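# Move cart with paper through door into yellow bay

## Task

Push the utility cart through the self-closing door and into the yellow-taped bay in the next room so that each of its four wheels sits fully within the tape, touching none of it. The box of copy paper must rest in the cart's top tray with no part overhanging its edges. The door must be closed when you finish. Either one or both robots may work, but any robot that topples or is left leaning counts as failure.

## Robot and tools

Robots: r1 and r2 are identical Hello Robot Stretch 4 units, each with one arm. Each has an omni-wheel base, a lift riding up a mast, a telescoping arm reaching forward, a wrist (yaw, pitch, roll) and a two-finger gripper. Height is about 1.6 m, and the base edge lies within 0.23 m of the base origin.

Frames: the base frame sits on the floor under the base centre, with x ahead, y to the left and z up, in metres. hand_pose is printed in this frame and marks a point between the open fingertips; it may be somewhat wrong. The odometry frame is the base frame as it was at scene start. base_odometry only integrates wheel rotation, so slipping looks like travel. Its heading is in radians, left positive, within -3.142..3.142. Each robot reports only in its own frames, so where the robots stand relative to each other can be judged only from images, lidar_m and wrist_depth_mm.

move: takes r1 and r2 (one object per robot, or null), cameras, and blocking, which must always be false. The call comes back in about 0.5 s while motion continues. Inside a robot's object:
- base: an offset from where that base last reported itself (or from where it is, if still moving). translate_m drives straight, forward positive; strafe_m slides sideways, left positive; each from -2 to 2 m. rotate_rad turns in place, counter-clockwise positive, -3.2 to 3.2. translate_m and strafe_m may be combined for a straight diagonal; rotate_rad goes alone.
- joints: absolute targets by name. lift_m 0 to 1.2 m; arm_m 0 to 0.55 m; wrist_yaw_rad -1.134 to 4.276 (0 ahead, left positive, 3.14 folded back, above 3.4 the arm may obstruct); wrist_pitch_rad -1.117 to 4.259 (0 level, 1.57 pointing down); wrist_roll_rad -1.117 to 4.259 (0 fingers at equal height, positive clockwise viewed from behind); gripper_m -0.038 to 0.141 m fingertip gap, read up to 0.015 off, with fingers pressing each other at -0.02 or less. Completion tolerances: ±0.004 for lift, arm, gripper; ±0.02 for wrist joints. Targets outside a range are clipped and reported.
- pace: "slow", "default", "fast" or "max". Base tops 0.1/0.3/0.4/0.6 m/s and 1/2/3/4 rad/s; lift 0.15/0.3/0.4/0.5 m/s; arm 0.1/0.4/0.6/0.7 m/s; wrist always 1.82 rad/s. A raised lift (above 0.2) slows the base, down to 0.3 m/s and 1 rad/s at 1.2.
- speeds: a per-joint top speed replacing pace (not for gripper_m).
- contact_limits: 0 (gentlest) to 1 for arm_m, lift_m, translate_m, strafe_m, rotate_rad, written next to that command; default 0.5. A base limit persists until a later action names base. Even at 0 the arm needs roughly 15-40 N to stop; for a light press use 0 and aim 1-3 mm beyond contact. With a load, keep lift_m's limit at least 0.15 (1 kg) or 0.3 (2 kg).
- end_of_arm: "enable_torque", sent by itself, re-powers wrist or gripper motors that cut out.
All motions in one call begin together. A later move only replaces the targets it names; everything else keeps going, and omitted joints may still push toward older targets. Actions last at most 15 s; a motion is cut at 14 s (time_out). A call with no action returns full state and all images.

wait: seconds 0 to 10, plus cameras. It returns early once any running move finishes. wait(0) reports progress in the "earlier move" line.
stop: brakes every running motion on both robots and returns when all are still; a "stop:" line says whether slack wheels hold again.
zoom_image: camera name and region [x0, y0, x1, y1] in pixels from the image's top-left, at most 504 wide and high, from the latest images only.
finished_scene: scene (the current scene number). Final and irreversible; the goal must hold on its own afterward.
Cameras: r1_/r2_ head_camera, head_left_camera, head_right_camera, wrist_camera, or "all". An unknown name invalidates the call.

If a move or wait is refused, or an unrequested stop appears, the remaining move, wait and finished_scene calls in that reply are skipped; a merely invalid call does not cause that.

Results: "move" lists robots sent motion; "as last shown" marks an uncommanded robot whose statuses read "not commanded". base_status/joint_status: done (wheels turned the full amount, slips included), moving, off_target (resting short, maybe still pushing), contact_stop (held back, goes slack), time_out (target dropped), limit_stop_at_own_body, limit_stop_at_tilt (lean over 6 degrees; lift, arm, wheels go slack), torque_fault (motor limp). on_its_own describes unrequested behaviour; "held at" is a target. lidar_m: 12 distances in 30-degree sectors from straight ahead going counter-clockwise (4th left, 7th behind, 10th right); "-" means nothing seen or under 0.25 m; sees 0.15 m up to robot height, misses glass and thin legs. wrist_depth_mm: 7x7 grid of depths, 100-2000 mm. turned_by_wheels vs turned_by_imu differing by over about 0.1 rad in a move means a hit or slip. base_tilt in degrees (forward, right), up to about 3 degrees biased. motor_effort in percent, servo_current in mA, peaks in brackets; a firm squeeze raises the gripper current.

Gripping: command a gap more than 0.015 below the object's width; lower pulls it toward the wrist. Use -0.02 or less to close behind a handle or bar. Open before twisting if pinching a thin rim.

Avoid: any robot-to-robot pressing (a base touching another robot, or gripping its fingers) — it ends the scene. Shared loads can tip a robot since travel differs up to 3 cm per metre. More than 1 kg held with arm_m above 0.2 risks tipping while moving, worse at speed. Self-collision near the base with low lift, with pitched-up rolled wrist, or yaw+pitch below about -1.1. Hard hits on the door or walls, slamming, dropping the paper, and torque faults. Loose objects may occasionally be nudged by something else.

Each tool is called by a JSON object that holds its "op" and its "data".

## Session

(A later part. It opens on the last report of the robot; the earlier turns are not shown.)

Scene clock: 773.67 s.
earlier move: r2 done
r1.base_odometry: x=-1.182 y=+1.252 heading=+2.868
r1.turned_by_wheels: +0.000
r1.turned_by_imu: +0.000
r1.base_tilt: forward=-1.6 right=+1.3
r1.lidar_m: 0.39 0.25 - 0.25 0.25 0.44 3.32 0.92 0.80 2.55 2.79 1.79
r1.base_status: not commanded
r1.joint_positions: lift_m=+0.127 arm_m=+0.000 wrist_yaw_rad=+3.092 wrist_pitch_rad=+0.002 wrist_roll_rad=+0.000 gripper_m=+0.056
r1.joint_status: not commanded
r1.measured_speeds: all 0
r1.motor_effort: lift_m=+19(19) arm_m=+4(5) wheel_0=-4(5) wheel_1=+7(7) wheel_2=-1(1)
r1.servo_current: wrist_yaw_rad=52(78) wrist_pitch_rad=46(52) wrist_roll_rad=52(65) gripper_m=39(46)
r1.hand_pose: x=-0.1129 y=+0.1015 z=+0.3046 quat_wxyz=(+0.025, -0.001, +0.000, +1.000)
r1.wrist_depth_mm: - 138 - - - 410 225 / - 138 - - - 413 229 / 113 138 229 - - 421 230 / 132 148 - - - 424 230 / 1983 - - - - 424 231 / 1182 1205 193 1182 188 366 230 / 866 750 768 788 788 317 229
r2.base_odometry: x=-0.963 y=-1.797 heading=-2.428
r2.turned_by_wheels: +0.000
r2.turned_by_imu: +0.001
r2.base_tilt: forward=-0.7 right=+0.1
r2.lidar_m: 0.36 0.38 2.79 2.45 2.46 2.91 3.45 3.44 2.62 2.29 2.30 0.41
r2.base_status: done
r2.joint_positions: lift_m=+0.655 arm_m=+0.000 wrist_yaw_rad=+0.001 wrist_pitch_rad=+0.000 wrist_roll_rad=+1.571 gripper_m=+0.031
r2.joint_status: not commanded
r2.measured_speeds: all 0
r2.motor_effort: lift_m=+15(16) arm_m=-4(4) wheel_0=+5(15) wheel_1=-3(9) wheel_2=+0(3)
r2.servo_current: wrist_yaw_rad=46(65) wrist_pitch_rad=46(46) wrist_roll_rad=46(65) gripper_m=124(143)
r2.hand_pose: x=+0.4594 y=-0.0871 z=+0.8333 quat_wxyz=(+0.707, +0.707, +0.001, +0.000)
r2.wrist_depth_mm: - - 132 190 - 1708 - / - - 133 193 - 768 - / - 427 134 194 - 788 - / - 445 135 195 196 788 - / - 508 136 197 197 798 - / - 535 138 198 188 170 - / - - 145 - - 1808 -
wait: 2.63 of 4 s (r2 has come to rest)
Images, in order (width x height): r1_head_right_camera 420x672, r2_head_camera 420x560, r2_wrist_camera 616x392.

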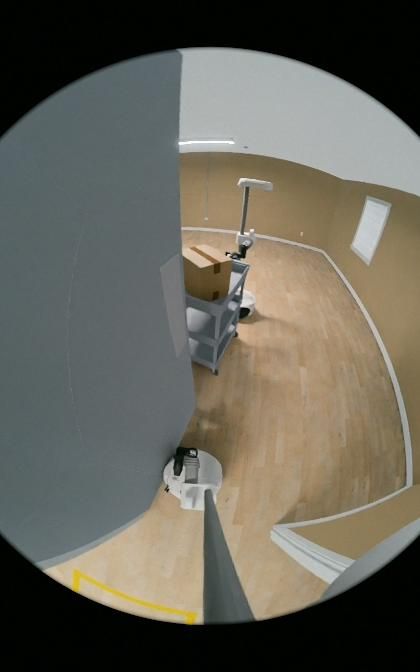

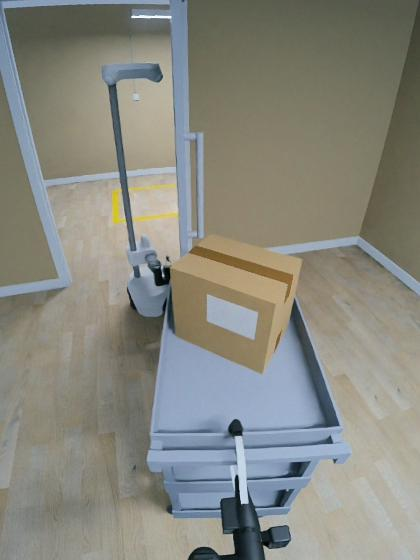

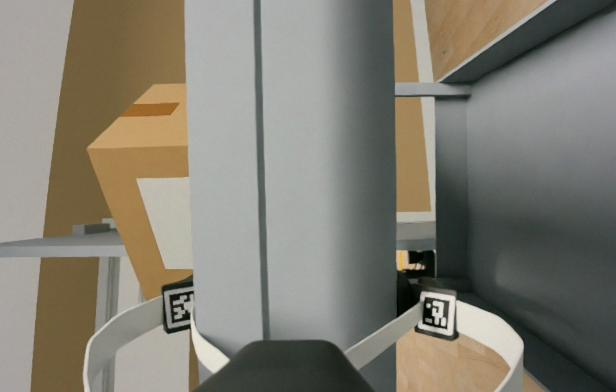

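{"op": "move", "data": {"blocking": false, "r2": {"base":{"translate_m":-1.3},"pace":"slow"}}}

{"op": "wait", "data": {"seconds": 10}}

{"op": "wait", "data": {"seconds": 5, "cameras": ["r1_head_right_camera","r2_head_camera","r2_wrist_camera"]}}

Scene clock: 790.13 s.
move: r2 moving
r1: as last shown
r2.base_odometry: x=-0.953 y=-1.789 heading=-2.428
r2.turned_by_wheels: +0.000
r2.turned_by_imu: +0.001
r2.base_tilt: forward=-0.7 right=+0.1
r2.lidar_m: 0.36 0.40 2.78 2.45 2.46 2.92 3.42 3.43 2.63 2.32 2.32 0.40
r2.base_status: translate_m moving
r2.joint_positions: lift_m=+0.655 arm_m=+0.000 wrist_yaw_rad=+0.001 wrist_pitch_rad=+0.001 wrist_roll_rad=+1.571 gripper_m=+0.031
r2.joint_status: not commanded
r2.measured_speeds: translate_m=-0.051 strafe_m=+0.000 rotate_rad=-0.001 lift_m=+0.000 arm_m=+0.000 wrist_yaw_rad=+0.000 wrist_pitch_rad=+0.003 wrist_roll_rad=+0.000
r2.motor_effort: lift_m=+15(16) arm_m=-4(4) wheel_0=-3(8) wheel_1=-6(8) wheel_2=+12(13)
r2.servo_current: wrist_yaw_rad=52(59) wrist_pitch_rad=46(46) wrist_roll_rad=39(52) gripper_m=130(130)
r2.hand_pose: x=+0.4594 y=-0.0870 z=+0.8330 quat_wxyz=(+0.707, +0.707, +0.001, +0.000)
r2.wrist_depth_mm: - - 139 198 - 1708 - / - - 141 200 - 741 - / - 430 141 202 202 788 - / - 455 143 202 - 820 - / - 517 144 205 204 778 - / - 544 145 206 184 168 - / - - - - - 1808 -
pictures: none

Scene clock: 800.13 s.
earlier move: r2 moving
r1.base_odometry: x=-1.182 y=+1.252 heading=+2.868
r1.turned_by_wheels: +0.000
r1.turned_by_imu: -0.001
r1.base_tilt: forward=-1.6 right=+1.3
r1.lidar_m: 0.40 0.25 - 0.25 0.25 0.44 3.34 0.88 0.79 2.57 2.78 2.42
r1.base_status: not commanded
r1.joint_positions: lift_m=+0.127 arm_m=+0.000 wrist_yaw_rad=+3.092 wrist_pitch_rad=+0.002 wrist_roll_rad=+0.000 gripper_m=+0.056
r1.joint_status: not commanded
r1.measured_speeds: all 0
r1.motor_effort: lift_m=+19(19) arm_m=+4(5) wheel_0=-4(5) wheel_1=+7(7) wheel_2=-1(1)
r1.servo_current: wrist_yaw_rad=59(78) wrist_pitch_rad=39(52) wrist_roll_rad=52(65) gripper_m=39(52)
r1.hand_pose: x=-0.1129 y=+0.1015 z=+0.3046 quat_wxyz=(+0.025, -0.001, +0.000, +1.000)
r1.wrist_depth_mm: - 138 - - - 410 225 / - 138 - - - 413 229 / 114 138 230 - - 424 230 / 132 147 - - - 427 232 / 1983 - - - - 424 231 / 1205 1182 194 1229 187 366 230 / 854 750 750 809 788 319 230
r2.base_odometry: x=-0.207 y=-1.143 heading=-2.429
r2.turned_by_wheels: -0.001
r2.turned_by_imu: -0.003
r2.base_tilt: forward=-0.7 right=+0.1
r2.lidar_m: 0.43 3.36 2.55 2.19 2.20 2.64 2.47 2.49 2.87 2.52 0.42 0.38
r2.base_status: translate_m moving
r2.joint_positions: lift_m=+0.655 arm_m=+0.000 wrist_yaw_rad=-0.002 wrist_pitch_rad=-0.004 wrist_roll_rad=+1.571 gripper_m=+0.031
r2.joint_status: not commanded
r2.measured_speeds: translate_m=-0.100 strafe_m=+0.001 rotate_rad=-0.001 lift_m=+0.000 arm_m=+0.000 wrist_yaw_rad=+0.000 wrist_pitch_rad=+0.000 wrist_roll_rad=+0.000
r2.motor_effort: lift_m=+15(16) arm_m=-4(5) wheel_0=-13(15) wheel_1=-8(9) wheel_2=+7(14)
r2.servo_current: wrist_yaw_rad=33(65) wrist_pitch_rad=39(52) wrist_roll_rad=46(59) gripper_m=65(130)
r2.hand_pose: x=+0.4591 y=-0.0881 z=+0.8346 quat_wxyz=(+0.707, +0.707, -0.002, +0.001)
r2.wrist_depth_mm: - 397 387 177 178 707 - / - 452 413 187 189 759 - / - - 146 201 206 831 - / - - 640 218 224 - - / - - - 232 240 1863 488 / - - 187 190 186 1708 1229 / - - - - 282 332 1098
wait: 10.00 s; no rest
pictures: none

Scene clock: 803.97 s.
earlier move: r2 time_out
r1.base_odometry: x=-1.182 y=+1.252 heading=+2.868
r1.turned_by_wheels: +0.000
r1.turned_by_imu: +0.000
r1.base_tilt: forward=-1.6 right=+1.3
r1.lidar_m: 0.38 0.25 - 0.25 0.25 0.42 3.33 0.89 0.80 2.57 2.82 2.72
r1.base_status: not commanded
r1.joint_positions: lift_m=+0.127 arm_m=+0.000 wrist_yaw_rad=+3.092 wrist_pitch_rad=+0.002 wrist_roll_rad=+0.000 gripper_m=+0.056
r1.joint_status: not commanded
r1.measured_speeds: all 0
r1.motor_effort: lift_m=+19(19) arm_m=+4(5) wheel_0=-5(5) wheel_1=+7(7) wheel_2=-1(1)
r1.servo_current: wrist_yaw_rad=46(78) wrist_pitch_rad=39(52) wrist_roll_rad=52(65) gripper_m=39(52)
r1.hand_pose: x=-0.1129 y=+0.1015 z=+0.3046 quat_wxyz=(+0.025, -0.001, +0.000, +1.000)
r1.wrist_depth_mm: - 138 - - - 404 224 / - 138 - - - 413 229 / 114 138 230 - - 421 229 / 132 147 - - - 427 232 / 1983 - - - - 424 232 / 1205 1205 193 1205 187 366 230 / 854 759 759 809 798 317 229
r2.base_odometry: x=+0.020 y=-0.947 heading=-2.428
r2.turned_by_wheels: +0.000
r2.turned_by_imu: -0.001
r2.base_tilt: forward=-0.7 right=+0.1
r2.lidar_m: 0.46 3.63 2.46 2.13 2.13 2.50 2.18 2.20 2.58 2.58 0.35 0.35
r2.base_status: translate_m time_out (by the wheels' count: -1.300 of -1.300)
r2.joint_positions: lift_m=+0.655 arm_m=+0.000 wrist_yaw_rad=-0.004 wrist_pitch_rad=-0.004 wrist_roll_rad=+1.571 gripper_m=+0.031
r2.joint_status: not commanded
r2.measured_speeds: all 0
r2.motor_effort: lift_m=+15(16) arm_m=-4(5) wheel_0=+0(15) wheel_1=+0(9) wheel_2=+0(14)
r2.servo_current: wrist_yaw_rad=52(65) wrist_pitch_rad=46(52) wrist_roll_rad=46(59) gripper_m=59(130)
r2.hand_pose: x=+0.4590 y=-0.0885 z=+0.8346 quat_wxyz=(+0.707, +0.707, -0.003, +0.000)
r2.wrist_depth_mm: - 397 - 154 154 - - / - 525 110 167 169 - - / - - 125 184 187 - - / - - - 210 210 1863 517 / - - - 228 238 1808 466 / - - 186 189 186 1661 1229 / - - - - 334 338 1098
wait: 3.83 of 5 s (r2 has come to rest)
Images, in order (width x height): r1_head_right_camera 420x672, r2_head_camera 420x560, r2_wrist_camera 616x392.

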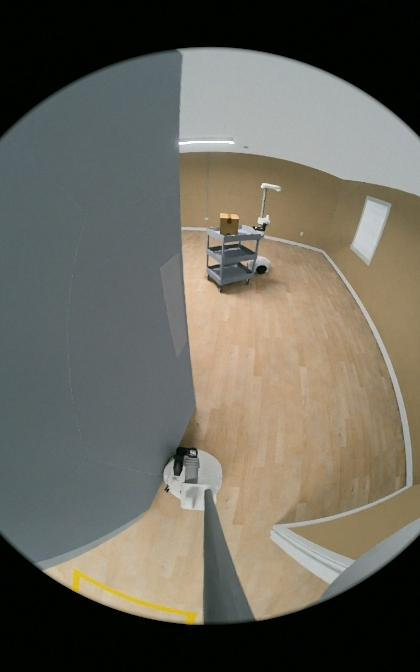

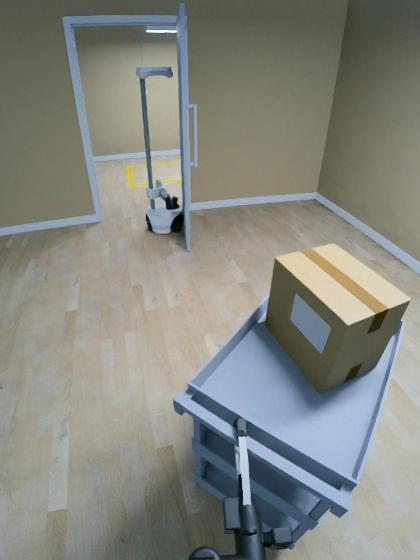

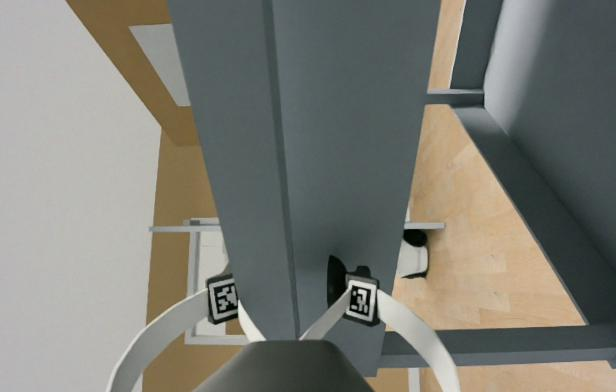

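{"op": "move", "data": {"blocking": false, "r2": {"joints":{"gripper_m":0.141}}}}

{"op": "wait", "data": {"seconds": 1.5}}

{"op": "move", "data": {"blocking": false, "r2": {"base":{"translate_m":-0.25}}}}

{"op": "wait", "data": {"seconds": 3}}

{"op": "move", "data": {"blocking": false, "r2": {"base":{"strafe_m":-0.42},"joints":{"gripper_m":-0.01}}}}

{"op": "wait", "data": {"seconds": 4}}

{"op": "move", "data": {"blocking": false, "r2": {"base":{"rotate_rad":0.25}}}}

{"op": "wait", "data": {"seconds": 2, "cameras": ["r2_head_camera","r2_wrist_camera"]}}

Scene clock: 826.90 s.
move: r2 moving
r1: as last shown
r2.base_odometry: x=+0.020 y=-0.947 heading=-2.428
r2.turned_by_wheels: +0.000
r2.turned_by_imu: +0.001
r2.base_tilt: forward=-0.7 right=+0.1
r2.lidar_m: 0.46 3.64 2.49 2.13 2.13 2.50 2.18 2.18 2.57 2.60 0.37 0.34
r2.base_status: not commanded
r2.joint_positions: lift_m=+0.655 arm_m=+0.000 wrist_yaw_rad=-0.004 wrist_pitch_rad=-0.004 wrist_roll_rad=+1.571 gripper_m=+0.050
r2.joint_status: gripper_m moving
r2.measured_speeds: all 0
r2.motor_effort: lift_m=+15(15) arm_m=-4(4) wheel_0=+0(0) wheel_1=+0(0) wheel_2=+0(0)
r2.servo_current: wrist_yaw_rad=52(65) wrist_pitch_rad=39(46) wrist_roll_rad=52(52) gripper_m=85(104)
r2.hand_pose: x=+0.4590 y=-0.0885 z=+0.8346 quat_wxyz=(+0.707, +0.707, -0.003, +0.000)
r2.wrist_depth_mm: - 399 - 154 154 - - / - 521 110 170 169 - - / - - 123 189 189 - - / - - 142 211 210 1808 517 / - - - 234 240 1863 466 / - - 180 184 190 1661 1229 / - - - - 345 336 1078
pictures: none

Scene clock: 828.40 s.
earlier move: r2 moving
r1.base_odometry: x=-1.182 y=+1.252 heading=+2.868
r1.turned_by_wheels: +0.000
r1.turned_by_imu: +0.000
r1.base_tilt: forward=-1.6 right=+1.3
r1.lidar_m: 0.37 0.25 - 0.25 0.25 0.46 3.32 0.86 0.79 2.56 2.81 2.70
r1.base_status: not commanded
r1.joint_positions: lift_m=+0.127 arm_m=+0.000 wrist_yaw_rad=+3.092 wrist_pitch_rad=+0.002 wrist_roll_rad=+0.000 gripper_m=+0.056
r1.joint_status: not commanded
r1.measured_speeds: all 0
r1.motor_effort: lift_m=+19(19) arm_m=+4(4) wheel_0=-4(5) wheel_1=+7(7) wheel_2=-1(1)
r1.servo_current: wrist_yaw_rad=65(72) wrist_pitch_rad=39(52) wrist_roll_rad=65(65) gripper_m=46(52)
r1.hand_pose: x=-0.1129 y=+0.1015 z=+0.3046 quat_wxyz=(+0.025, -0.001, +0.000, +1.000)
r1.wrist_depth_mm: - 137 - - - 410 225 / - 138 - - - 415 229 / 113 138 230 - - 424 230 / 132 147 - - - 424 232 / 1983 - - - - 427 232 / 1205 1182 193 1205 187 364 230 / 842 759 750 809 809 317 230
r2.base_odometry: x=+0.020 y=-0.947 heading=-2.428
r2.turned_by_wheels: +0.000
r2.turned_by_imu: +0.000
r2.base_tilt: forward=-0.7 right=+0.1
r2.lidar_m: 0.47 3.63 2.45 2.12 2.14 2.51 2.18 2.20 2.58 2.57 0.36 0.33
r2.base_status: not commanded
r2.joint_positions: lift_m=+0.655 arm_m=+0.000 wrist_yaw_rad=-0.003 wrist_pitch_rad=-0.002 wrist_roll_rad=+1.571 gripper_m=+0.141
r2.joint_status: gripper_m moving
r2.measured_speeds: all 0
r2.motor_effort: lift_m=+15(15) arm_m=-4(5) wheel_0=+0(1) wheel_1=+0(0) wheel_2=+0(0)
r2.servo_current: wrist_yaw_rad=52(65) wrist_pitch_rad=39(46) wrist_roll_rad=65(65) gripper_m=46(111)
r2.hand_pose: x=+0.4591 y=-0.0882 z=+0.8339 quat_wxyz=(+0.707, +0.707, -0.001, +0.000)
r2.wrist_depth_mm: - 394 - 158 156 - - / - 508 111 172 172 - - / - - 121 196 196 - - / - - 140 216 227 1708 - / - - 161 247 262 1576 445 / - - 177 268 278 342 399 / - - - - 349 1576 1098
wait: 1.50 s; no rest
pictures: none

Scene clock: 828.90 s.
earlier move: r2 done
move: r2 moving
r1: as last shown
r2.base_odometry: x=+0.044 y=-0.926 heading=-2.428
r2.turned_by_wheels: +0.000
r2.turned_by_imu: +0.000
r2.base_tilt: forward=-0.7 right=+0.1
r2.lidar_m: 0.47 3.67 2.47 2.12 2.14 2.46 2.15 2.15 2.56 2.61 0.37 0.38
r2.base_status: translate_m moving
r2.joint_positions: lift_m=+0.655 arm_m=+0.000 wrist_yaw_rad=-0.003 wrist_pitch_rad=-0.001 wrist_roll_rad=+1.571 gripper_m=+0.141
r2.joint_status: all done
r2.measured_speeds: translate_m=-0.121 strafe_m=+0.001 rotate_rad=-0.001 lift_m=+0.000 arm_m=+0.000 wrist_yaw_rad=+0.000 wrist_pitch_rad=+0.000 wrist_roll_rad=+0.000
r2.motor_effort: lift_m=+15(15) arm_m=-4(5) wheel_0=-9(9) wheel_1=-6(8) wheel_2=+12(12)
r2.servo_current: wrist_yaw_rad=39(52) wrist_pitch_rad=39(46) wrist_roll_rad=46(65) gripper_m=59(59)
r2.hand_pose: x=+0.4591 y=-0.0882 z=+0.8338 quat_wxyz=(+0.707, +0.707, -0.001, +0.000)
r2.wrist_depth_mm: - 418 118 177 177 732 - / - 549 138 196 191 - - / - - 151 217 - - - / - - 175 244 - 1808 - / - - - 278 - 1618 469 / - - 216 306 366 368 379 / - - - - - 1756 1160
pictures: none

Scene clock: 830.70 s.
earlier move: r2 done
r1.base_odometry: x=-1.182 y=+1.252 heading=+2.868
r1.turned_by_wheels: +0.000
r1.turned_by_imu: +0.000
r1.base_tilt: forward=-1.6 right=+1.3
r1.lidar_m: 0.39 0.25 - 0.25 0.25 0.45 3.31 0.87 0.80 2.54 2.83 2.74
r1.base_status: not commanded
r1.joint_positions: lift_m=+0.127 arm_m=+0.000 wrist_yaw_rad=+3.092 wrist_pitch_rad=+0.002 wrist_roll_rad=+0.000 gripper_m=+0.056
r1.joint_status: not commanded
r1.measured_speeds: all 0
r1.motor_effort: lift_m=+19(19) arm_m=+4(5) wheel_0=-4(5) wheel_1=+7(7) wheel_2=-1(1)
r1.servo_current: wrist_yaw_rad=46(72) wrist_pitch_rad=46(52) wrist_roll_rad=46(65) gripper_m=46(52)
r1.hand_pose: x=-0.1129 y=+0.1015 z=+0.3046 quat_wxyz=(+0.025, -0.001, +0.000, +1.000)
r1.wrist_depth_mm: - 138 - - - 410 224 / - 138 - - - 418 229 / 114 138 231 - - 418 229 / 132 148 - - - 424 232 / 1983 - - - - 427 231 / 1182 1229 193 1182 188 366 230 / 854 750 750 798 788 317 230
r2.base_odometry: x=+0.209 y=-0.783 heading=-2.428
r2.turned_by_wheels: +0.000
r2.turned_by_imu: +0.000
r2.base_tilt: forward=-0.7 right=+0.0
r2.lidar_m: 0.61 3.85 2.41 2.07 2.09 2.24 1.93 1.95 2.29 2.64 2.67 0.57
r2.base_status: done
r2.joint_positions: lift_m=+0.655 arm_m=+0.000 wrist_yaw_rad=-0.003 wrist_pitch_rad=-0.001 wrist_roll_rad=+1.571 gripper_m=+0.141
r2.joint_status: all done
r2.measured_speeds: all 0
r2.motor_effort: lift_m=+15(15) arm_m=-4(5) wheel_0=-3(11) wheel_1=-4(9) wheel_2=+3(13)
r2.servo_current: wrist_yaw_rad=46(59) wrist_pitch_rad=46(46) wrist_roll_rad=39(65) gripper_m=52(59)
r2.hand_pose: x=+0.4591 y=-0.0882 z=+0.8338 quat_wxyz=(+0.707, +0.707, -0.001, +0.000)
r2.wrist_depth_mm: - - 609 332 - - - / - - 615 366 - - - / - - 820 404 - - 418 / - - - 452 - - 469 / - - - 525 - 544 554 / - - - 500 211 1397 1138 / - - - - - 1808 1160
wait: 1.80 of 3 s (r2 has come to rest)
pictures: none

Scene clock: 831.20 s.
move: r2 moving
r1: as last shown
r2.base_odometry: x=+0.185 y=-0.756 heading=-2.429
r2.turned_by_wheels: +0.000
r2.turned_by_imu: +0.000
r2.base_tilt: forward=-0.6 right=+0.0
r2.lidar_m: 0.60 3.87 2.45 2.09 2.10 2.18 1.93 1.94 2.28 2.60 2.60 0.56
r2.base_status: strafe_m moving
r2.joint_positions: lift_m=+0.655 arm_m=+0.000 wrist_yaw_rad=-0.003 wrist_pitch_rad=-0.001 wrist_roll_rad=+1.571 gripper_m=+0.129
r2.joint_status: gripper_m moving
r2.measured_speeds: translate_m=+0.000 strafe_m=-0.140 rotate_rad=+0.001 lift_m=+0.000 arm_m=+0.000 wrist_yaw_rad=+0.000 wrist_pitch_rad=+0.000 wrist_roll_rad=+0.000
r2.motor_effort: lift_m=+15(15) arm_m=-4(4) wheel_0=+6(11) wheel_1=-10(12) wheel_2=+0(2)
r2.servo_current: wrist_yaw_rad=59(59) wrist_pitch_rad=39(46) wrist_roll_rad=46(52) gripper_m=111(111)
r2.hand_pose: x=+0.4591 y=-0.0882 z=+0.8338 quat_wxyz=(+0.707, +0.707, -0.001, +0.000)
r2.wrist_depth_mm: - - 615 277 325 324 325 / - - 585 347 - - - / - - 759 384 - - 404 / - - - 427 - - 445 / - - - 504 - 544 525 / - - 218 484 194 580 1160 / - - - - - 1808 1160
pictures: none

Scene clock: 833.43 s.
earlier move: r2 done
r1.base_odometry: x=-1.182 y=+1.252 heading=+2.868
r1.turned_by_wheels: +0.000
r1.turned_by_imu: +0.000
r1.base_tilt: forward=-1.6 right=+1.3
r1.lidar_m: 0.38 0.25 - 0.25 0.25 0.45 3.30 0.90 0.80 2.57 2.82 2.72
r1.base_status: not commanded
r1.joint_positions: lift_m=+0.127 arm_m=+0.000 wrist_yaw_rad=+3.092 wrist_pitch_rad=+0.002 wrist_roll_rad=+0.000 gripper_m=+0.056
r1.joint_status: not commanded
r1.measured_speeds: all 0
r1.motor_effort: lift_m=+19(19) arm_m=+4(5) wheel_0=-4(5) wheel_1=+7(7) wheel_2=-1(1)
r1.servo_current: wrist_yaw_rad=52(72) wrist_pitch_rad=46(52) wrist_roll_rad=39(72) gripper_m=46(52)
r1.hand_pose: x=-0.1129 y=+0.1015 z=+0.3046 quat_wxyz=(+0.025, -0.001, +0.000, +1.000)
r1.wrist_depth_mm: - 137 - - - 407 225 / - 138 - - - 413 229 / 113 138 230 - - 421 229 / 132 148 - - - 427 231 / 1983 - - - - 424 231 / 1205 1205 194 1205 187 368 231 / 842 750 750 798 788 317 230
r2.base_odometry: x=-0.066 y=-0.465 heading=-2.429
r2.turned_by_wheels: +0.000
r2.turned_by_imu: +0.000
r2.base_tilt: forward=-0.7 right=+0.1
r2.lidar_m: 0.51 0.54 2.85 2.48 2.50 2.12 1.85 1.85 2.18 2.21 2.26 1.05
r2.base_status: done
r2.joint_positions: lift_m=+0.655 arm_m=+0.000 wrist_yaw_rad=-0.003 wrist_pitch_rad=-0.001 wrist_roll_rad=+1.571 gripper_m=-0.009
r2.joint_status: all done
r2.measured_speeds: all 0
r2.motor_effort: lift_m=+15(15) arm_m=-4(5) wheel_0=+2(14) wheel_1=-2(12) wheel_2=+0(2)
r2.servo_current: wrist_yaw_rad=39(59) wrist_pitch_rad=39(46) wrist_roll_rad=46(59) gripper_m=85(156)
r2.hand_pose: x=+0.4591 y=-0.0882 z=+0.8338 quat_wxyz=(+0.707, +0.707, -0.001, +0.000)
r2.wrist_depth_mm: - - - - - 1618 1138 / - - - - - 1661 1138 / - - - - - 1336 1160 / - - 654 609 - 634 891 / - - 627 504 - - 492 / - - 186 202 180 - - / - - - - - - -
wait: 2.23 of 4 s (r2 has come to rest)
pictures: none

Scene clock: 833.93 s.
move: r2 moving
r1: as last shown
r2.base_odometry: x=-0.066 y=-0.465 heading=-2.221
r2.turned_by_wheels: +0.207
r2.turned_by_imu: +0.202
r2.base_tilt: forward=-0.7 right=+0.1
r2.lidar_m: 0.52 0.80 2.64 2.47 2.61 1.95 1.85 1.92 2.35 2.22 2.34 0.73
r2.base_status: rotate_rad moving
r2.joint_positions: lift_m=+0.655 arm_m=+0.000 wrist_yaw_rad=-0.002 wrist_pitch_rad=-0.001 wrist_roll_rad=+1.571 gripper_m=-0.009
r2.joint_status: not commanded
r2.measured_speeds: translate_m=+0.001 strafe_m=+0.001 rotate_rad=+0.440 lift_m=+0.000 arm_m=+0.000 wrist_yaw_rad=+0.003 wrist_pitch_rad=+0.000 wrist_roll_rad=+0.000
r2.motor_effort: lift_m=+15(15) arm_m=-4(4) wheel_0=-4(9) wheel_1=-5(9) wheel_2=-5(11)
r2.servo_current: wrist_yaw_rad=52(52) wrist_pitch_rad=39(46) wrist_roll_rad=46(52) gripper_m=78(85)
r2.hand_pose: x=+0.4591 y=-0.0881 z=+0.8338 quat_wxyz=(+0.707, +0.707, -0.001, +0.000)
r2.wrist_depth_mm: - - - - - 683 1160 / - - - 569 - 768 842 / - - 597 488 - - 469 / - - 585 415 - - - / - - - 370 - - - / - - 185 202 180 338 336 / - - - - - - 445
pictures: none

Scene clock: 834.43 s.
earlier move: r2 done
r1.base_odometry: x=-1.182 y=+1.252 heading=+2.868
r1.turned_by_wheels: +0.000
r1.turned_by_imu: +0.000
r1.base_tilt: forward=-1.6 right=+1.3
r1.lidar_m: 0.38 0.25 - 0.25 0.25 0.46 3.32 0.88 0.81 2.55 2.83 2.75
r1.base_status: not commanded
r1.joint_positions: lift_m=+0.127 arm_m=+0.000 wrist_yaw_rad=+3.092 wrist_pitch_rad=+0.002 wrist_roll_rad=+0.000 gripper_m=+0.056
r1.joint_status: not commanded
r1.measured_speeds: all 0
r1.motor_effort: lift_m=+19(19) arm_m=+4(4) wheel_0=-4(5) wheel_1=+7(7) wheel_2=-1(1)
r1.servo_current: wrist_yaw_rad=59(65) wrist_pitch_rad=33(52) wrist_roll_rad=26(65) gripper_m=39(52)
r1.hand_pose: x=-0.1129 y=+0.1015 z=+0.3046 quat_wxyz=(+0.025, -0.001, +0.000, +1.000)
r1.wrist_depth_mm: - 138 - - - 410 224 / - 138 - - - 418 229 / 113 138 229 - - 421 230 / 132 147 - - - 427 232 / 1921 - - - - 427 231 / 1182 1205 194 1182 188 364 232 / 854 750 759 809 788 317 229
r2.base_odometry: x=-0.066 y=-0.466 heading=-2.179
r2.turned_by_wheels: +0.042
r2.turned_by_imu: +0.041
r2.base_tilt: forward=-0.6 right=+0.0
r2.lidar_m: 0.52 0.86 2.59 2.47 2.58 1.92 1.86 1.95 2.33 2.24 2.38 0.70
r2.base_status: done
r2.joint_positions: lift_m=+0.655 arm_m=+0.000 wrist_yaw_rad=-0.002 wrist_pitch_rad=-0.001 wrist_roll_rad=+1.571 gripper_m=-0.009
r2.joint_status: not commanded
r2.measured_speeds: all 0
r2.motor_effort: lift_m=+15(15) arm_m=-4(5) wheel_0=-2(9) wheel_1=-4(9) wheel_2=-4(11)
r2.servo_current: wrist_yaw_rad=59(59) wrist_pitch_rad=39(46) wrist_roll_rad=33(52) gripper_m=72(85)
r2.hand_pose: x=+0.4591 y=-0.0881 z=+0.8338 quat_wxyz=(+0.707, +0.707, -0.001, +0.000)
r2.wrist_depth_mm: - - - 597 - 597 1078 / - - 585 504 - 842 504 / - - 585 430 - - - / - - 580 382 - - - / - - - 345 - - - / - - 186 193 181 338 345 / - - - - - - 574
wait: 0.50 of 2 s (r2 has come to rest)
Images, in order (width x height): r2_head_camera 420x560, r2_wrist_camera 616x392.

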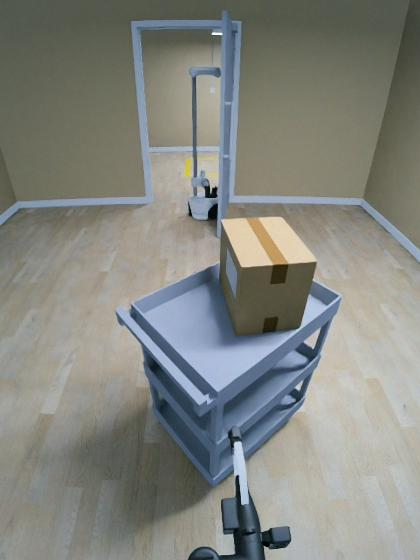

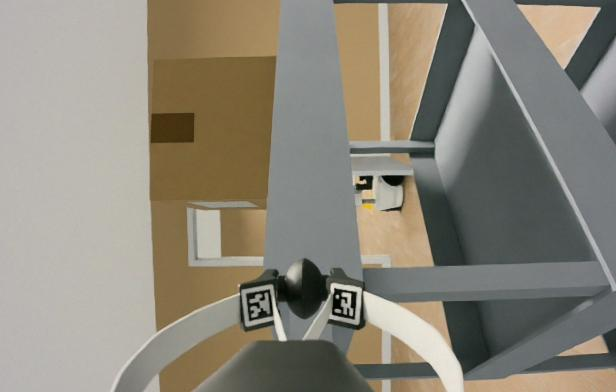

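{"op": "move", "data": {"blocking": false, "r2": {"base":{"strafe_m":-0.27}}}}

{"op": "wait", "data": {"seconds": 3}}

{"op": "move", "data": {"blocking": false, "r2": {"base":{"translate_m":0.7},"pace":"slow","contact_limits":{"translate_m":0.4}}}}

{"op": "wait", "data": {"seconds": 9, "cameras": ["r2_head_camera","r2_wrist_camera"]}}

Scene clock: 844.73 s.
move: r2 moving
r1: as last shown
r2.base_odometry: x=-0.095 y=-0.445 heading=-2.179
r2.turned_by_wheels: +0.000
r2.turned_by_imu: +0.000
r2.base_tilt: forward=-0.7 right=+0.1
r2.lidar_m: 0.48 0.78 2.64 2.51 2.58 1.91 1.83 1.96 2.30 2.20 2.33 0.73
r2.base_status: strafe_m moving
r2.joint_positions: lift_m=+0.655 arm_m=+0.000 wrist_yaw_rad=-0.002 wrist_pitch_rad=-0.001 wrist_roll_rad=+1.571 gripper_m=-0.009
r2.joint_status: not commanded
r2.measured_speeds: translate_m=-0.001 strafe_m=-0.139 rotate_rad=+0.005 lift_m=+0.000 arm_m=+0.000 wrist_yaw_rad=+0.000 wrist_pitch_rad=+0.000 wrist_roll_rad=+0.000
r2.motor_effort: lift_m=+15(15) arm_m=-4(4) wheel_0=+9(11) wheel_1=-11(12) wheel_2=+0(3)
r2.servo_current: wrist_yaw_rad=39(52) wrist_pitch_rad=46(46) wrist_roll_rad=59(59) gripper_m=78(85)
r2.hand_pose: x=+0.4591 y=-0.0881 z=+0.8338 quat_wxyz=(+0.707, +0.707, -0.001, +0.000)
r2.wrist_depth_mm: - - - 609 - 603 1118 / - - 597 535 - 768 554 / - - 591 469 - - 452 / - - 574 407 - - - / - - - 368 - - - / - - 186 202 181 336 334 / - - - - - - 459
pictures: none

Scene clock: 846.47 s.
earlier move: r2 done
r1.base_odometry: x=-1.182 y=+1.252 heading=+2.868
r1.turned_by_wheels: +0.000
r1.turned_by_imu: +0.000
r1.base_tilt: forward=-1.6 right=+1.3
r1.lidar_m: 0.39 0.25 - 0.25 0.25 0.45 3.31 0.88 0.79 2.56 2.82 2.72
r1.base_status: not commanded
r1.joint_positions: lift_m=+0.127 arm_m=+0.000 wrist_yaw_rad=+3.092 wrist_pitch_rad=+0.002 wrist_roll_rad=+0.000 gripper_m=+0.056
r1.joint_status: not commanded
r1.measured_speeds: all 0
r1.motor_effort: lift_m=+19(19) arm_m=+4(5) wheel_0=-4(5) wheel_1=+7(7) wheel_2=-1(1)
r1.servo_current: wrist_yaw_rad=39(65) wrist_pitch_rad=46(52) wrist_roll_rad=39(65) gripper_m=46(46)
r1.hand_pose: x=-0.1129 y=+0.1015 z=+0.3046 quat_wxyz=(+0.025, -0.001, +0.000, +1.000)
r1.wrist_depth_mm: - 138 - - - 407 224 / - 138 - - - 415 228 / 113 138 230 - - 418 229 / 132 147 - - - 427 231 / 1983 - - - - 427 231 / 1205 1205 194 1182 188 366 230 / 842 750 759 798 778 315 229
r2.base_odometry: x=-0.287 y=-0.311 heading=-2.179
r2.turned_by_wheels: +0.000
r2.turned_by_imu: +0.000
r2.base_tilt: forward=-0.7 right=+0.0
r2.lidar_m: 0.59 0.55 2.88 2.75 2.57 1.94 1.84 1.94 2.01 1.97 2.05 0.92
r2.base_status: done
r2.joint_positions: lift_m=+0.655 arm_m=+0.000 wrist_yaw_rad=-0.002 wrist_pitch_rad=-0.001 wrist_roll_rad=+1.571 gripper_m=-0.009
r2.joint_status: not commanded
r2.measured_speeds: all 0
r2.motor_effort: lift_m=+15(15) arm_m=-4(4) wheel_0=+1(15) wheel_1=-2(12) wheel_2=+0(3)
r2.servo_current: wrist_yaw_rad=46(59) wrist_pitch_rad=39(46) wrist_roll_rad=46(59) gripper_m=85(85)
r2.hand_pose: x=+0.4591 y=-0.0881 z=+0.8338 quat_wxyz=(+0.707, +0.707, -0.001, +0.000)
r2.wrist_depth_mm: - - - - - 1661 1138 / - - - - - 1661 1160 / - - - - - 683 1160 / - - - 603 - 615 891 / - - 597 530 - - 521 / - - 186 194 180 - 469 / - - - - - - -
wait: 1.73 of 3 s (r2 has come to rest)
pictures: none

Scene clock: 846.97 s.
move: r2 moving
r1: as last shown
r2.base_odometry: x=-0.294 y=-0.321 heading=-2.179
r2.turned_by_wheels: +0.000
r2.turned_by_imu: +0.000
r2.base_tilt: forward=-0.7 right=+0.0
r2.lidar_m: 0.59 0.56 2.88 2.75 2.65 1.93 1.86 1.97 2.05 1.96 2.05 0.94
r2.base_status: translate_m moving
r2.joint_positions: lift_m=+0.655 arm_m=+0.000 wrist_yaw_rad=-0.002 wrist_pitch_rad=-0.001 wrist_roll_rad=+1.571 gripper_m=-0.009
r2.joint_status: not commanded
r2.measured_speeds: translate_m=+0.048 strafe_m=-0.001 rotate_rad=-0.001 lift_m=+0.000 arm_m=+0.000 wrist_yaw_rad=+0.000 wrist_pitch_rad=+0.000 wrist_roll_rad=+0.000
r2.motor_effort: lift_m=+15(15) arm_m=-4(5) wheel_0=+6(11) wheel_1=+6(6) wheel_2=-8(11)
r2.servo_current: wrist_yaw_rad=46(59) wrist_pitch_rad=39(52) wrist_roll_rad=52(59) gripper_m=72(85)
r2.contact_limits: translate_m 0.4
r2.hand_pose: x=+0.4591 y=-0.0881 z=+0.8338 quat_wxyz=(+0.707, +0.707, -0.001, +0.000)
r2.wrist_depth_mm: - - - - - 1618 1160 / - - - - - 1661 1138 / - - - - - 723 1160 / - - - 591 - 603 854 / - - 585 525 - - 512 / - - 187 193 180 - 466 / - - - - - - -
pictures: none

Scene clock: 854.77 s.
earlier move: r2 done
r1.base_odometry: x=-1.182 y=+1.252 heading=+2.868
r1.turned_by_wheels: +0.000
r1.turned_by_imu: +0.000
r1.base_tilt: forward=-1.6 right=+1.3
r1.lidar_m: 0.40 0.25 - 0.25 0.25 0.44 3.33 0.89 0.80 2.56 2.81 2.35
r1.base_status: not commanded
r1.joint_positions: lift_m=+0.127 arm_m=+0.000 wrist_yaw_rad=+3.092 wrist_pitch_rad=+0.002 wrist_roll_rad=+0.000 gripper_m=+0.056
r1.joint_status: not commanded
r1.measured_speeds: all 0
r1.motor_effort: lift_m=+19(19) arm_m=+4(5) wheel_0=-5(5) wheel_1=+7(7) wheel_2=-1(1)
r1.servo_current: wrist_yaw_rad=33(78) wrist_pitch_rad=39(52) wrist_roll_rad=20(78) gripper_m=46(46)
r1.hand_pose: x=-0.1129 y=+0.1015 z=+0.3046 quat_wxyz=(+0.025, -0.001, +0.000, +1.000)
r1.wrist_depth_mm: - 138 - - - 407 225 / - 138 - - - 413 229 / 113 138 230 - - 421 230 / 132 147 - - - 430 232 / 1983 - - - - 430 233 / 1182 1160 193 1205 187 362 231 / 854 750 750 788 788 315 230
r2.base_odometry: x=-0.687 y=-0.885 heading=-2.179
r2.turned_by_wheels: +0.000
r2.turned_by_imu: +0.000
r2.base_tilt: forward=-0.7 right=+0.1
r2.lidar_m: 0.28 0.25 0.25 0.25 2.88 2.65 2.54 2.67 2.08 1.98 2.07 2.88
r2.base_status: done
r2.joint_positions: lift_m=+0.655 arm_m=+0.000 wrist_yaw_rad=-0.003 wrist_pitch_rad=-0.001 wrist_roll_rad=+1.571 gripper_m=-0.009
r2.joint_status: not commanded
r2.measured_speeds: all 0
r2.motor_effort: lift_m=+15(15) arm_m=-3(5) wheel_0=+3(11) wheel_1=+7(13) wheel_2=-7(15)
r2.servo_current: wrist_yaw_rad=39(65) wrist_pitch_rad=33(52) wrist_roll_rad=52(65) gripper_m=65(85)
r2.contact_limits: translate_m 0.4
r2.hand_pose: x=+0.4590 y=-0.0883 z=+0.8338 quat_wxyz=(+0.707, +0.707, -0.001, -0.001)
r2.wrist_depth_mm: - - - - - 1618 1138 / - - - - - 1661 1160 / - - - - - 1661 1160 / - - - - - 1661 1160 / - - - - - 1708 1182 / - - 187 202 182 246 250 / - - - - - - 1138
wait: 7.80 of 9 s (r2 has come to rest)
Images, in order (width x height): r2_head_camera 420x560, r2_wrist_camera 616x392.

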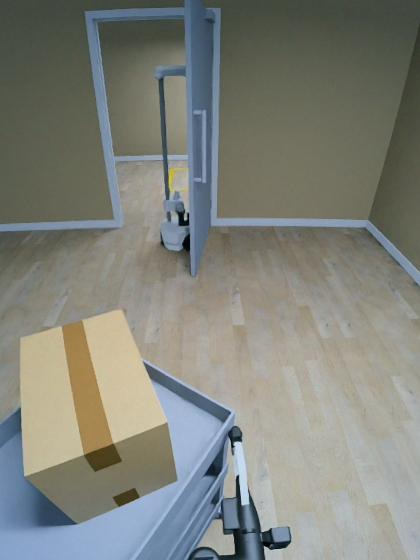

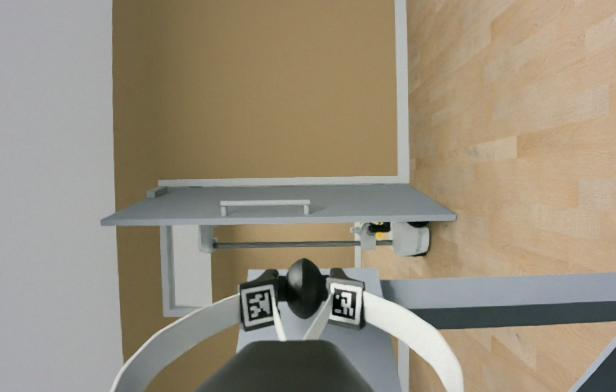

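{"op": "move", "data": {"blocking": false, "r2": {"base":{"translate_m":-0.9,"strafe_m":-0.15}}}}

{"op": "wait", "data": {"seconds": 5, "cameras": ["r2_head_camera","r2_head_left_camera","r2_wrist_camera","r1_head_right_camera"]}}

Scene clock: 860.07 s.
move: r2 moving
r1: as last shown
r2.base_odometry: x=-0.674 y=-0.857 heading=-2.179
r2.turned_by_wheels: +0.000
r2.turned_by_imu: +0.000
r2.base_tilt: forward=-0.7 right=+0.1
r2.lidar_m: 0.30 0.25 0.25 0.25 2.86 2.62 2.51 2.65 2.05 1.97 2.09 2.88
r2.base_status: translate_m moving; strafe_m moving
r2.joint_positions: lift_m=+0.655 arm_m=+0.000 wrist_yaw_rad=-0.003 wrist_pitch_rad=-0.001 wrist_roll_rad=+1.571 gripper_m=-0.009
r2.joint_status: not commanded
r2.measured_speeds: translate_m=-0.121 strafe_m=-0.021 rotate_rad=-0.005 lift_m=+0.000 arm_m=+0.000 wrist_yaw_rad=+0.000 wrist_pitch_rad=+0.000 wrist_roll_rad=+0.000
r2.motor_effort: lift_m=+15(15) arm_m=-3(4) wheel_0=-6(6) wheel_1=-9(9) wheel_2=+12(12)
r2.servo_current: wrist_yaw_rad=52(59) wrist_pitch_rad=46(46) wrist_roll_rad=39(65) gripper_m=72(72)
r2.hand_pose: x=+0.4590 y=-0.0882 z=+0.8338 quat_wxyz=(+0.707, +0.707, -0.001, -0.001)
r2.wrist_depth_mm: - - - - - 1661 1138 / - - - - - 1618 1138 / - - - - - 1708 1182 / - - - - - 1661 1160 / - - - - - 1576 1160 / - - 187 202 182 274 276 / - - - - - - 1229
pictures: none

Scene clock: 864.10 s.
earlier move: r2 done
r1.base_odometry: x=-1.182 y=+1.252 heading=+2.868
r1.turned_by_wheels: +0.000
r1.turned_by_imu: +0.000
r1.base_tilt: forward=-1.6 right=+1.3
r1.lidar_m: 0.38 0.25 - 0.25 0.25 0.45 3.32 0.90 0.81 2.54 2.81 2.35
r1.base_status: not commanded
r1.joint_positions: lift_m=+0.127 arm_m=+0.000 wrist_yaw_rad=+3.092 wrist_pitch_rad=+0.002 wrist_roll_rad=+0.000 gripper_m=+0.056
r1.joint_status: not commanded
r1.measured_speeds: all 0
r1.motor_effort: lift_m=+19(19) arm_m=+4(5) wheel_0=-4(5) wheel_1=+7(7) wheel_2=-1(1)
r1.servo_current: wrist_yaw_rad=46(72) wrist_pitch_rad=39(52) wrist_roll_rad=39(65) gripper_m=39(52)
r1.hand_pose: x=-0.1129 y=+0.1015 z=+0.3046 quat_wxyz=(+0.025, -0.001, +0.000, +1.000)
r1.wrist_depth_mm: - 138 - - - 410 224 / - 138 - - - 413 228 / 113 138 230 - - 421 229 / 132 147 - - - 424 231 / 1921 - - - - 427 231 / 1182 1182 193 1182 187 368 231 / 854 759 759 788 798 315 229
r2.base_odometry: x=-0.296 y=-0.061 heading=-2.179
r2.turned_by_wheels: +0.000
r2.turned_by_imu: +0.000
r2.base_tilt: forward=-0.6 right=+0.1
r2.lidar_m: 1.12 0.97 3.05 2.89 2.35 1.72 1.66 1.73 1.90 1.82 1.91 2.63
r2.base_status: done
r2.joint_positions: lift_m=+0.655 arm_m=+0.000 wrist_yaw_rad=-0.003 wrist_pitch_rad=-0.001 wrist_roll_rad=+1.571 gripper_m=-0.009
r2.joint_status: not commanded
r2.measured_speeds: all 0
r2.motor_effort: lift_m=+15(15) arm_m=-3(4) wheel_0=-2(10) wheel_1=-2(10) wheel_2=+4(14)
r2.servo_current: wrist_yaw_rad=52(59) wrist_pitch_rad=39(52) wrist_roll_rad=39(65) gripper_m=72(85)
r2.hand_pose: x=+0.4591 y=-0.0882 z=+0.8338 quat_wxyz=(+0.707, +0.707, -0.001, -0.001)
r2.wrist_depth_mm: - - - - - 1661 1138 / - - - - - 1708 1138 / - - - - - 1661 1160 / - - - - - 1708 1138 / - - - - - 1708 1118 / - - 188 194 181 1336 1042 / - - 1008 - - - 866
wait: 4.03 of 5 s (r2 has come to rest)
pictures: r1_head_right_camera, r2_head_camera, r2_head_left_camera, r2_wrist_camera
Images, in order (width x height): r1_head_right_camera 420x672, r2_head_camera 420x560, r2_head_left_camera 420x672, r2_wrist_camera 616x392.

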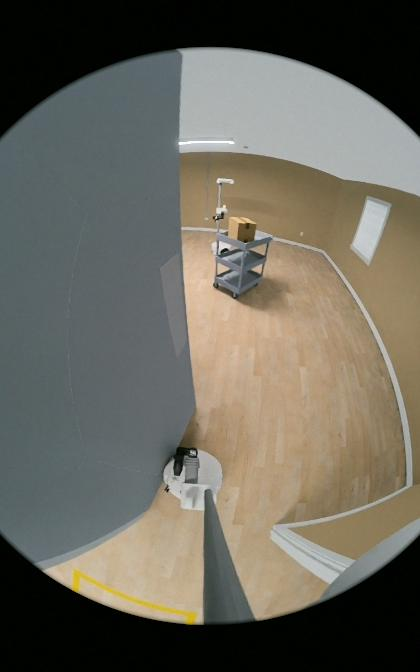

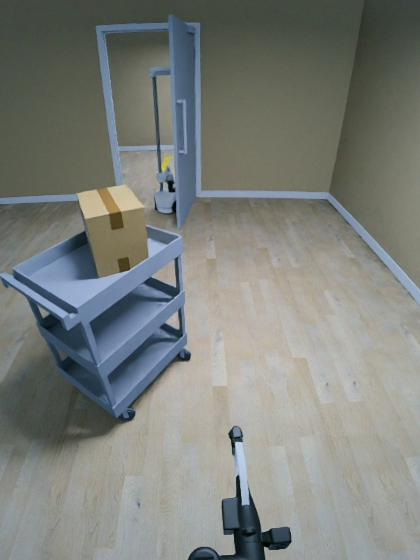

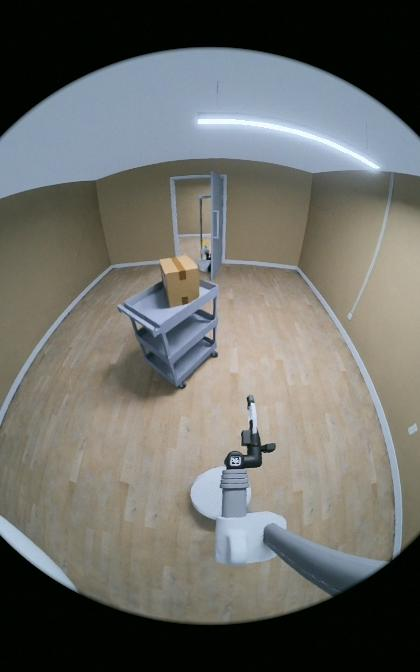

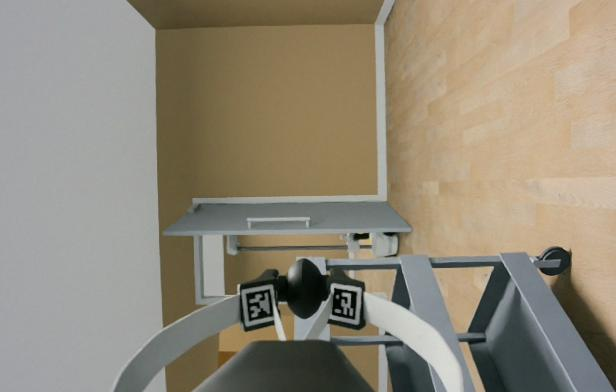

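{"op": "move", "data": {"blocking": false, "r2": {"base":{"strafe_m":0.98,"translate_m":0.15},"joints":{"gripper_m":0.141},"pace":"fast"}}}

{"op": "wait", "data": {"seconds": 3}}

{"op": "wait", "data": {"seconds": 2}}

{"op": "move", "data": {"blocking": false, "r2": {"base":{"rotate_rad":-0.47}}}}

{"op": "wait", "data": {"seconds": 2, "cameras": ["r2_head_camera","r2_wrist_camera"]}}

Scene clock: 880.73 s.
move: r2 moving
r1: as last shown
r2.base_odometry: x=-0.258 y=-0.097 heading=-2.180
r2.turned_by_wheels: +0.000
r2.turned_by_imu: +0.000
r2.base_tilt: forward=-0.7 right=+0.1
r2.lidar_m: 1.07 0.91 2.97 2.84 2.32 1.73 1.63 1.74 1.96 1.87 1.97 2.71
r2.base_status: translate_m moving; strafe_m moving
r2.joint_positions: lift_m=+0.655 arm_m=+0.000 wrist_yaw_rad=-0.003 wrist_pitch_rad=-0.001 wrist_roll_rad=+1.571 gripper_m=+0.013
r2.joint_status: gripper_m moving
r2.measured_speeds: translate_m=+0.030 strafe_m=+0.200 rotate_rad=+0.000 lift_m=+0.000 arm_m=+0.000 wrist_yaw_rad=+0.000 wrist_pitch_rad=+0.000 wrist_roll_rad=+0.000
r2.motor_effort: lift_m=+15(15) arm_m=-3(4) wheel_0=-6(13) wheel_1=+13(13) wheel_2=-7(7)
r2.servo_current: wrist_yaw_rad=46(52) wrist_pitch_rad=39(46) wrist_roll_rad=52(52) gripper_m=98(98)
r2.hand_pose: x=+0.4591 y=-0.0882 z=+0.8338 quat_wxyz=(+0.707, +0.707, -0.001, -0.001)
r2.wrist_depth_mm: - - - - - 1618 1138 / - - - - - 1618 1160 / - - - - - 1661 1138 / - - - - - 1708 1160 / - - - - - 1661 1118 / - - 190 195 177 1308 946 / - - - - - - -
pictures: none

Scene clock: 883.73 s.
earlier move: r2 moving
r1.base_odometry: x=-1.182 y=+1.252 heading=+2.868
r1.turned_by_wheels: +0.000
r1.turned_by_imu: +0.000
r1.base_tilt: forward=-1.6 right=+1.3
r1.lidar_m: 0.36 0.25 - 0.25 0.25 0.43 3.31 0.89 0.80 2.57 2.83 2.40
r1.base_status: not commanded
r1.joint_positions: lift_m=+0.127 arm_m=+0.000 wrist_yaw_rad=+3.092 wrist_pitch_rad=+0.002 wrist_roll_rad=+0.000 gripper_m=+0.056
r1.joint_status: not commanded
r1.measured_speeds: all 0
r1.motor_effort: lift_m=+19(19) arm_m=+4(4) wheel_0=-4(5) wheel_1=+7(7) wheel_2=-1(1)
r1.servo_current: wrist_yaw_rad=39(72) wrist_pitch_rad=46(52) wrist_roll_rad=39(72) gripper_m=46(46)
r1.hand_pose: x=-0.1129 y=+0.1015 z=+0.3046 quat_wxyz=(+0.025, -0.001, +0.000, +1.000)
r1.wrist_depth_mm: - 137 - - - 410 224 / - 138 - - - 415 229 / 113 138 229 - - 421 229 / 132 147 - - - 427 231 / 1983 - - - - 427 231 / 1205 1205 194 1205 187 364 231 / 842 750 759 798 788 317 229
r2.base_odometry: x=+0.422 y=-0.745 heading=-2.180
r2.turned_by_wheels: +0.000
r2.turned_by_imu: +0.001
r2.base_tilt: forward=-0.7 right=+0.1
r2.lidar_m: 0.88 2.73 2.03 1.90 2.00 1.87 1.79 1.87 2.59 2.80 2.94 0.85
r2.base_status: translate_m moving; strafe_m moving
r2.joint_positions: lift_m=+0.655 arm_m=+0.000 wrist_yaw_rad=-0.003 wrist_pitch_rad=-0.001 wrist_roll_rad=+1.571 gripper_m=+0.141
r2.joint_status: all done
r2.measured_speeds: all 0
r2.motor_effort: lift_m=+15(15) arm_m=-3(4) wheel_0=+0(15) wheel_1=-1(15) wheel_2=-6(9)
r2.servo_current: wrist_yaw_rad=46(59) wrist_pitch_rad=39(52) wrist_roll_rad=46(59) gripper_m=46(130)
r2.hand_pose: x=+0.4591 y=-0.0882 z=+0.8338 quat_wxyz=(+0.707, +0.707, -0.001, -0.001)
r2.wrist_depth_mm: - - 891 609 - 597 - / - - - 691 - 676 - / - - - - - 759 1255 / - - - - - 1708 1160 / - - - - - 1576 1160 / - - - - - 1397 1182 / - - - - - 1863 1182
wait: 3.00 s; no rest
pictures: none

Scene clock: 883.97 s.
earlier move: r2 done
r1.base_odometry: x=-1.182 y=+1.252 heading=+2.868
r1.turned_by_wheels: +0.000
r1.turned_by_imu: +0.000
r1.base_tilt: forward=-1.6 right=+1.3
r1.lidar_m: 0.37 0.25 - 0.25 0.25 0.46 3.33 0.88 0.79 2.56 2.82 2.36
r1.base_status: not commanded
r1.joint_positions: lift_m=+0.127 arm_m=+0.000 wrist_yaw_rad=+3.092 wrist_pitch_rad=+0.002 wrist_roll_rad=+0.000 gripper_m=+0.056
r1.joint_status: not commanded
r1.measured_speeds: all 0
r1.motor_effort: lift_m=+19(19) arm_m=+4(4) wheel_0=-5(5) wheel_1=+7(7) wheel_2=-1(1)
r1.servo_current: wrist_yaw_rad=59(72) wrist_pitch_rad=39(52) wrist_roll_rad=59(72) gripper_m=46(52)
r1.hand_pose: x=-0.1129 y=+0.1015 z=+0.3046 quat_wxyz=(+0.025, -0.001, +0.000, +1.000)
r1.wrist_depth_mm: - 138 - - - 407 225 / - 138 - - - 415 228 / 113 138 230 - - 427 229 / 132 147 - - - 427 231 / 1921 - - - - 427 232 / 1182 1205 194 1205 187 364 231 / 842 759 750 798 798 319 229
r2.base_odometry: x=+0.422 y=-0.745 heading=-2.180
r2.turned_by_wheels: +0.000
r2.turned_by_imu: +0.000
r2.base_tilt: forward=-0.7 right=+0.1
r2.lidar_m: 0.94 2.73 2.02 1.91 2.04 1.86 1.79 1.86 2.61 2.77 2.94 0.85
r2.base_status: done
r2.joint_positions: lift_m=+0.655 arm_m=+0.000 wrist_yaw_rad=-0.003 wrist_pitch_rad=-0.001 wrist_roll_rad=+1.571 gripper_m=+0.141
r2.joint_status: all done
r2.measured_speeds: all 0
r2.motor_effort: lift_m=+15(15) arm_m=-3(4) wheel_0=+0(15) wheel_1=-2(15) wheel_2=-6(9)
r2.servo_current: wrist_yaw_rad=52(59) wrist_pitch_rad=39(52) wrist_roll_rad=46(59) gripper_m=52(130)
r2.hand_pose: x=+0.4591 y=-0.0882 z=+0.8338 quat_wxyz=(+0.707, +0.707, -0.001, -0.001)
r2.wrist_depth_mm: - - 878 603 - 609 - / - - - 691 - 668 - / - - - - - 768 1229 / - - - - - 1708 1160 / - - - - - 1576 1138 / - - - - - 1366 1160 / - - - - - 1863 1138
wait: 0.23 of 2 s (r2 has come to rest)
pictures: none

Scene clock: 884.47 s.
move: r2 moving
r1: as last shown
r1.wrist_depth_mm: - 138 - - - 404 225 / - 138 - - - 413 228 / 114 139 230 - - 424 229 / 132 148 - - - 427 232 / - - - - - 427 232 / 1205 1182 194 1205 187 364 230 / 854 750 759 788 788 315 229
r2.base_odometry: x=+0.422 y=-0.745 heading=-2.430
r2.turned_by_wheels: -0.250
r2.turned_by_imu: -0.243
r2.base_tilt: forward=-0.7 right=+0.0
r2.lidar_m: 0.87 3.76 2.23 1.90 1.94 2.08 1.79 1.79 2.11 2.81 2.83 0.88
r2.base_status: rotate_rad moving
r2.joint_positions: lift_m=+0.655 arm_m=+0.000 wrist_yaw_rad=-0.002 wrist_pitch_rad=-0.001 wrist_roll_rad=+1.571 gripper_m=+0.141
r2.joint_status: not commanded
r2.measured_speeds: translate_m=-0.001 strafe_m=+0.000 rotate_rad=-0.954 lift_m=+0.000 arm_m=+0.000 wrist_yaw_rad=+0.000 wrist_pitch_rad=+0.000 wrist_roll_rad=+0.000
r2.motor_effort: lift_m=+15(15) arm_m=-3(4) wheel_0=+8(12) wheel_1=+8(10) wheel_2=+9(11)
r2.servo_current: wrist_yaw_rad=52(59) wrist_pitch_rad=46(46) wrist_roll_rad=52(59) gripper_m=46(52)
r2.hand_pose: x=+0.4591 y=-0.0881 z=+0.8338 quat_wxyz=(+0.707, +0.707, -0.001, +0.000)
r2.wrist_depth_mm: - - - - - 1430 1098 / - - 946 640 - 634 - / - - 976 691 - 676 - / - - - 1060 - 732 - / - - - - - 759 1160 / - - - - - 1366 1160 / - - - - - 1808 1160
pictures: none

Scene clock: 885.23 s.
earlier move: r2 done
r1.base_odometry: x=-1.182 y=+1.252 heading=+2.868
r1.turned_by_wheels: +0.000
r1.turned_by_imu: +0.000
r1.base_tilt: forward=-1.6 right=+1.2
r1.lidar_m: 0.38 0.25 - 0.25 0.25 0.45 3.33 0.90 0.80 2.57 2.83 2.33
r1.base_status: not commanded
r1.joint_positions: lift_m=+0.127 arm_m=+0.000 wrist_yaw_rad=+3.092 wrist_pitch_rad=+0.002 wrist_roll_rad=+0.000 gripper_m=+0.056
r1.joint_status: not commanded
r1.measured_speeds: all 0
r1.motor_effort: lift_m=+19(19) arm_m=+4(4) wheel_0=-5(5) wheel_1=+7(7) wheel_2=-1(1)
r1.servo_current: wrist_yaw_rad=46(59) wrist_pitch_rad=39(52) wrist_roll_rad=46(72) gripper_m=39(52)
r1.hand_pose: x=-0.1129 y=+0.1015 z=+0.3046 quat_wxyz=(+0.025, -0.001, +0.000, +1.000)
r1.wrist_depth_mm: - 137 - - - 410 225 / - 138 - - - 415 229 / 113 138 230 - - 421 229 / 132 147 - - - 424 230 / 1921 - - - - 427 232 / 1205 1229 193 1182 188 366 230 / 854 750 759 788 798 317 229
r2.base_odometry: x=+0.422 y=-0.745 heading=-2.649
r2.turned_by_wheels: -0.219
r2.turned_by_imu: -0.213
r2.base_tilt: forward=-0.7 right=+0.1
r2.lidar_m: 0.85 0.95 2.59 1.95 1.92 2.08 1.83 1.77 1.91 2.72 2.80 2.98
r2.base_status: done
r2.joint_positions: lift_m=+0.655 arm_m=+0.000 wrist_yaw_rad=-0.002 wrist_pitch_rad=-0.001 wrist_roll_rad=+1.571 gripper_m=+0.141
r2.joint_status: not commanded
r2.measured_speeds: all 0
r2.motor_effort: lift_m=+15(15) arm_m=-4(4) wheel_0=+4(12) wheel_1=+2(10) wheel_2=+5(11)
r2.servo_current: wrist_yaw_rad=52(59) wrist_pitch_rad=39(46) wrist_roll_rad=52(59) gripper_m=52(59)
r2.hand_pose: x=+0.4591 y=-0.0881 z=+0.8338 quat_wxyz=(+0.707, +0.707, -0.001, +0.000)
r2.wrist_depth_mm: - - - - - 1618 1160 / - - - - - 1661 1160 / - - - - - 1708 1160 / - - - 946 - 683 - / - - 991 917 - 699 - / - - 1060 715 991 190 - / - - - - - 732 -
wait: 0.77 of 2 s (r2 has come to rest)
Images, in order (width x height): r2_head_camera 420x560, r2_wrist_camera 616x392.

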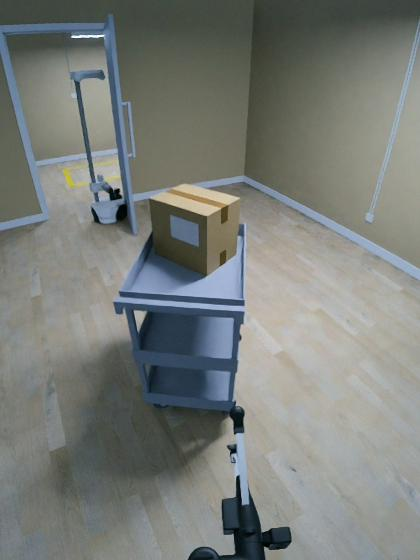

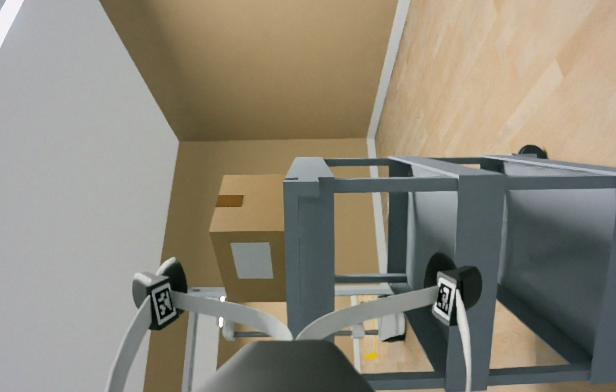

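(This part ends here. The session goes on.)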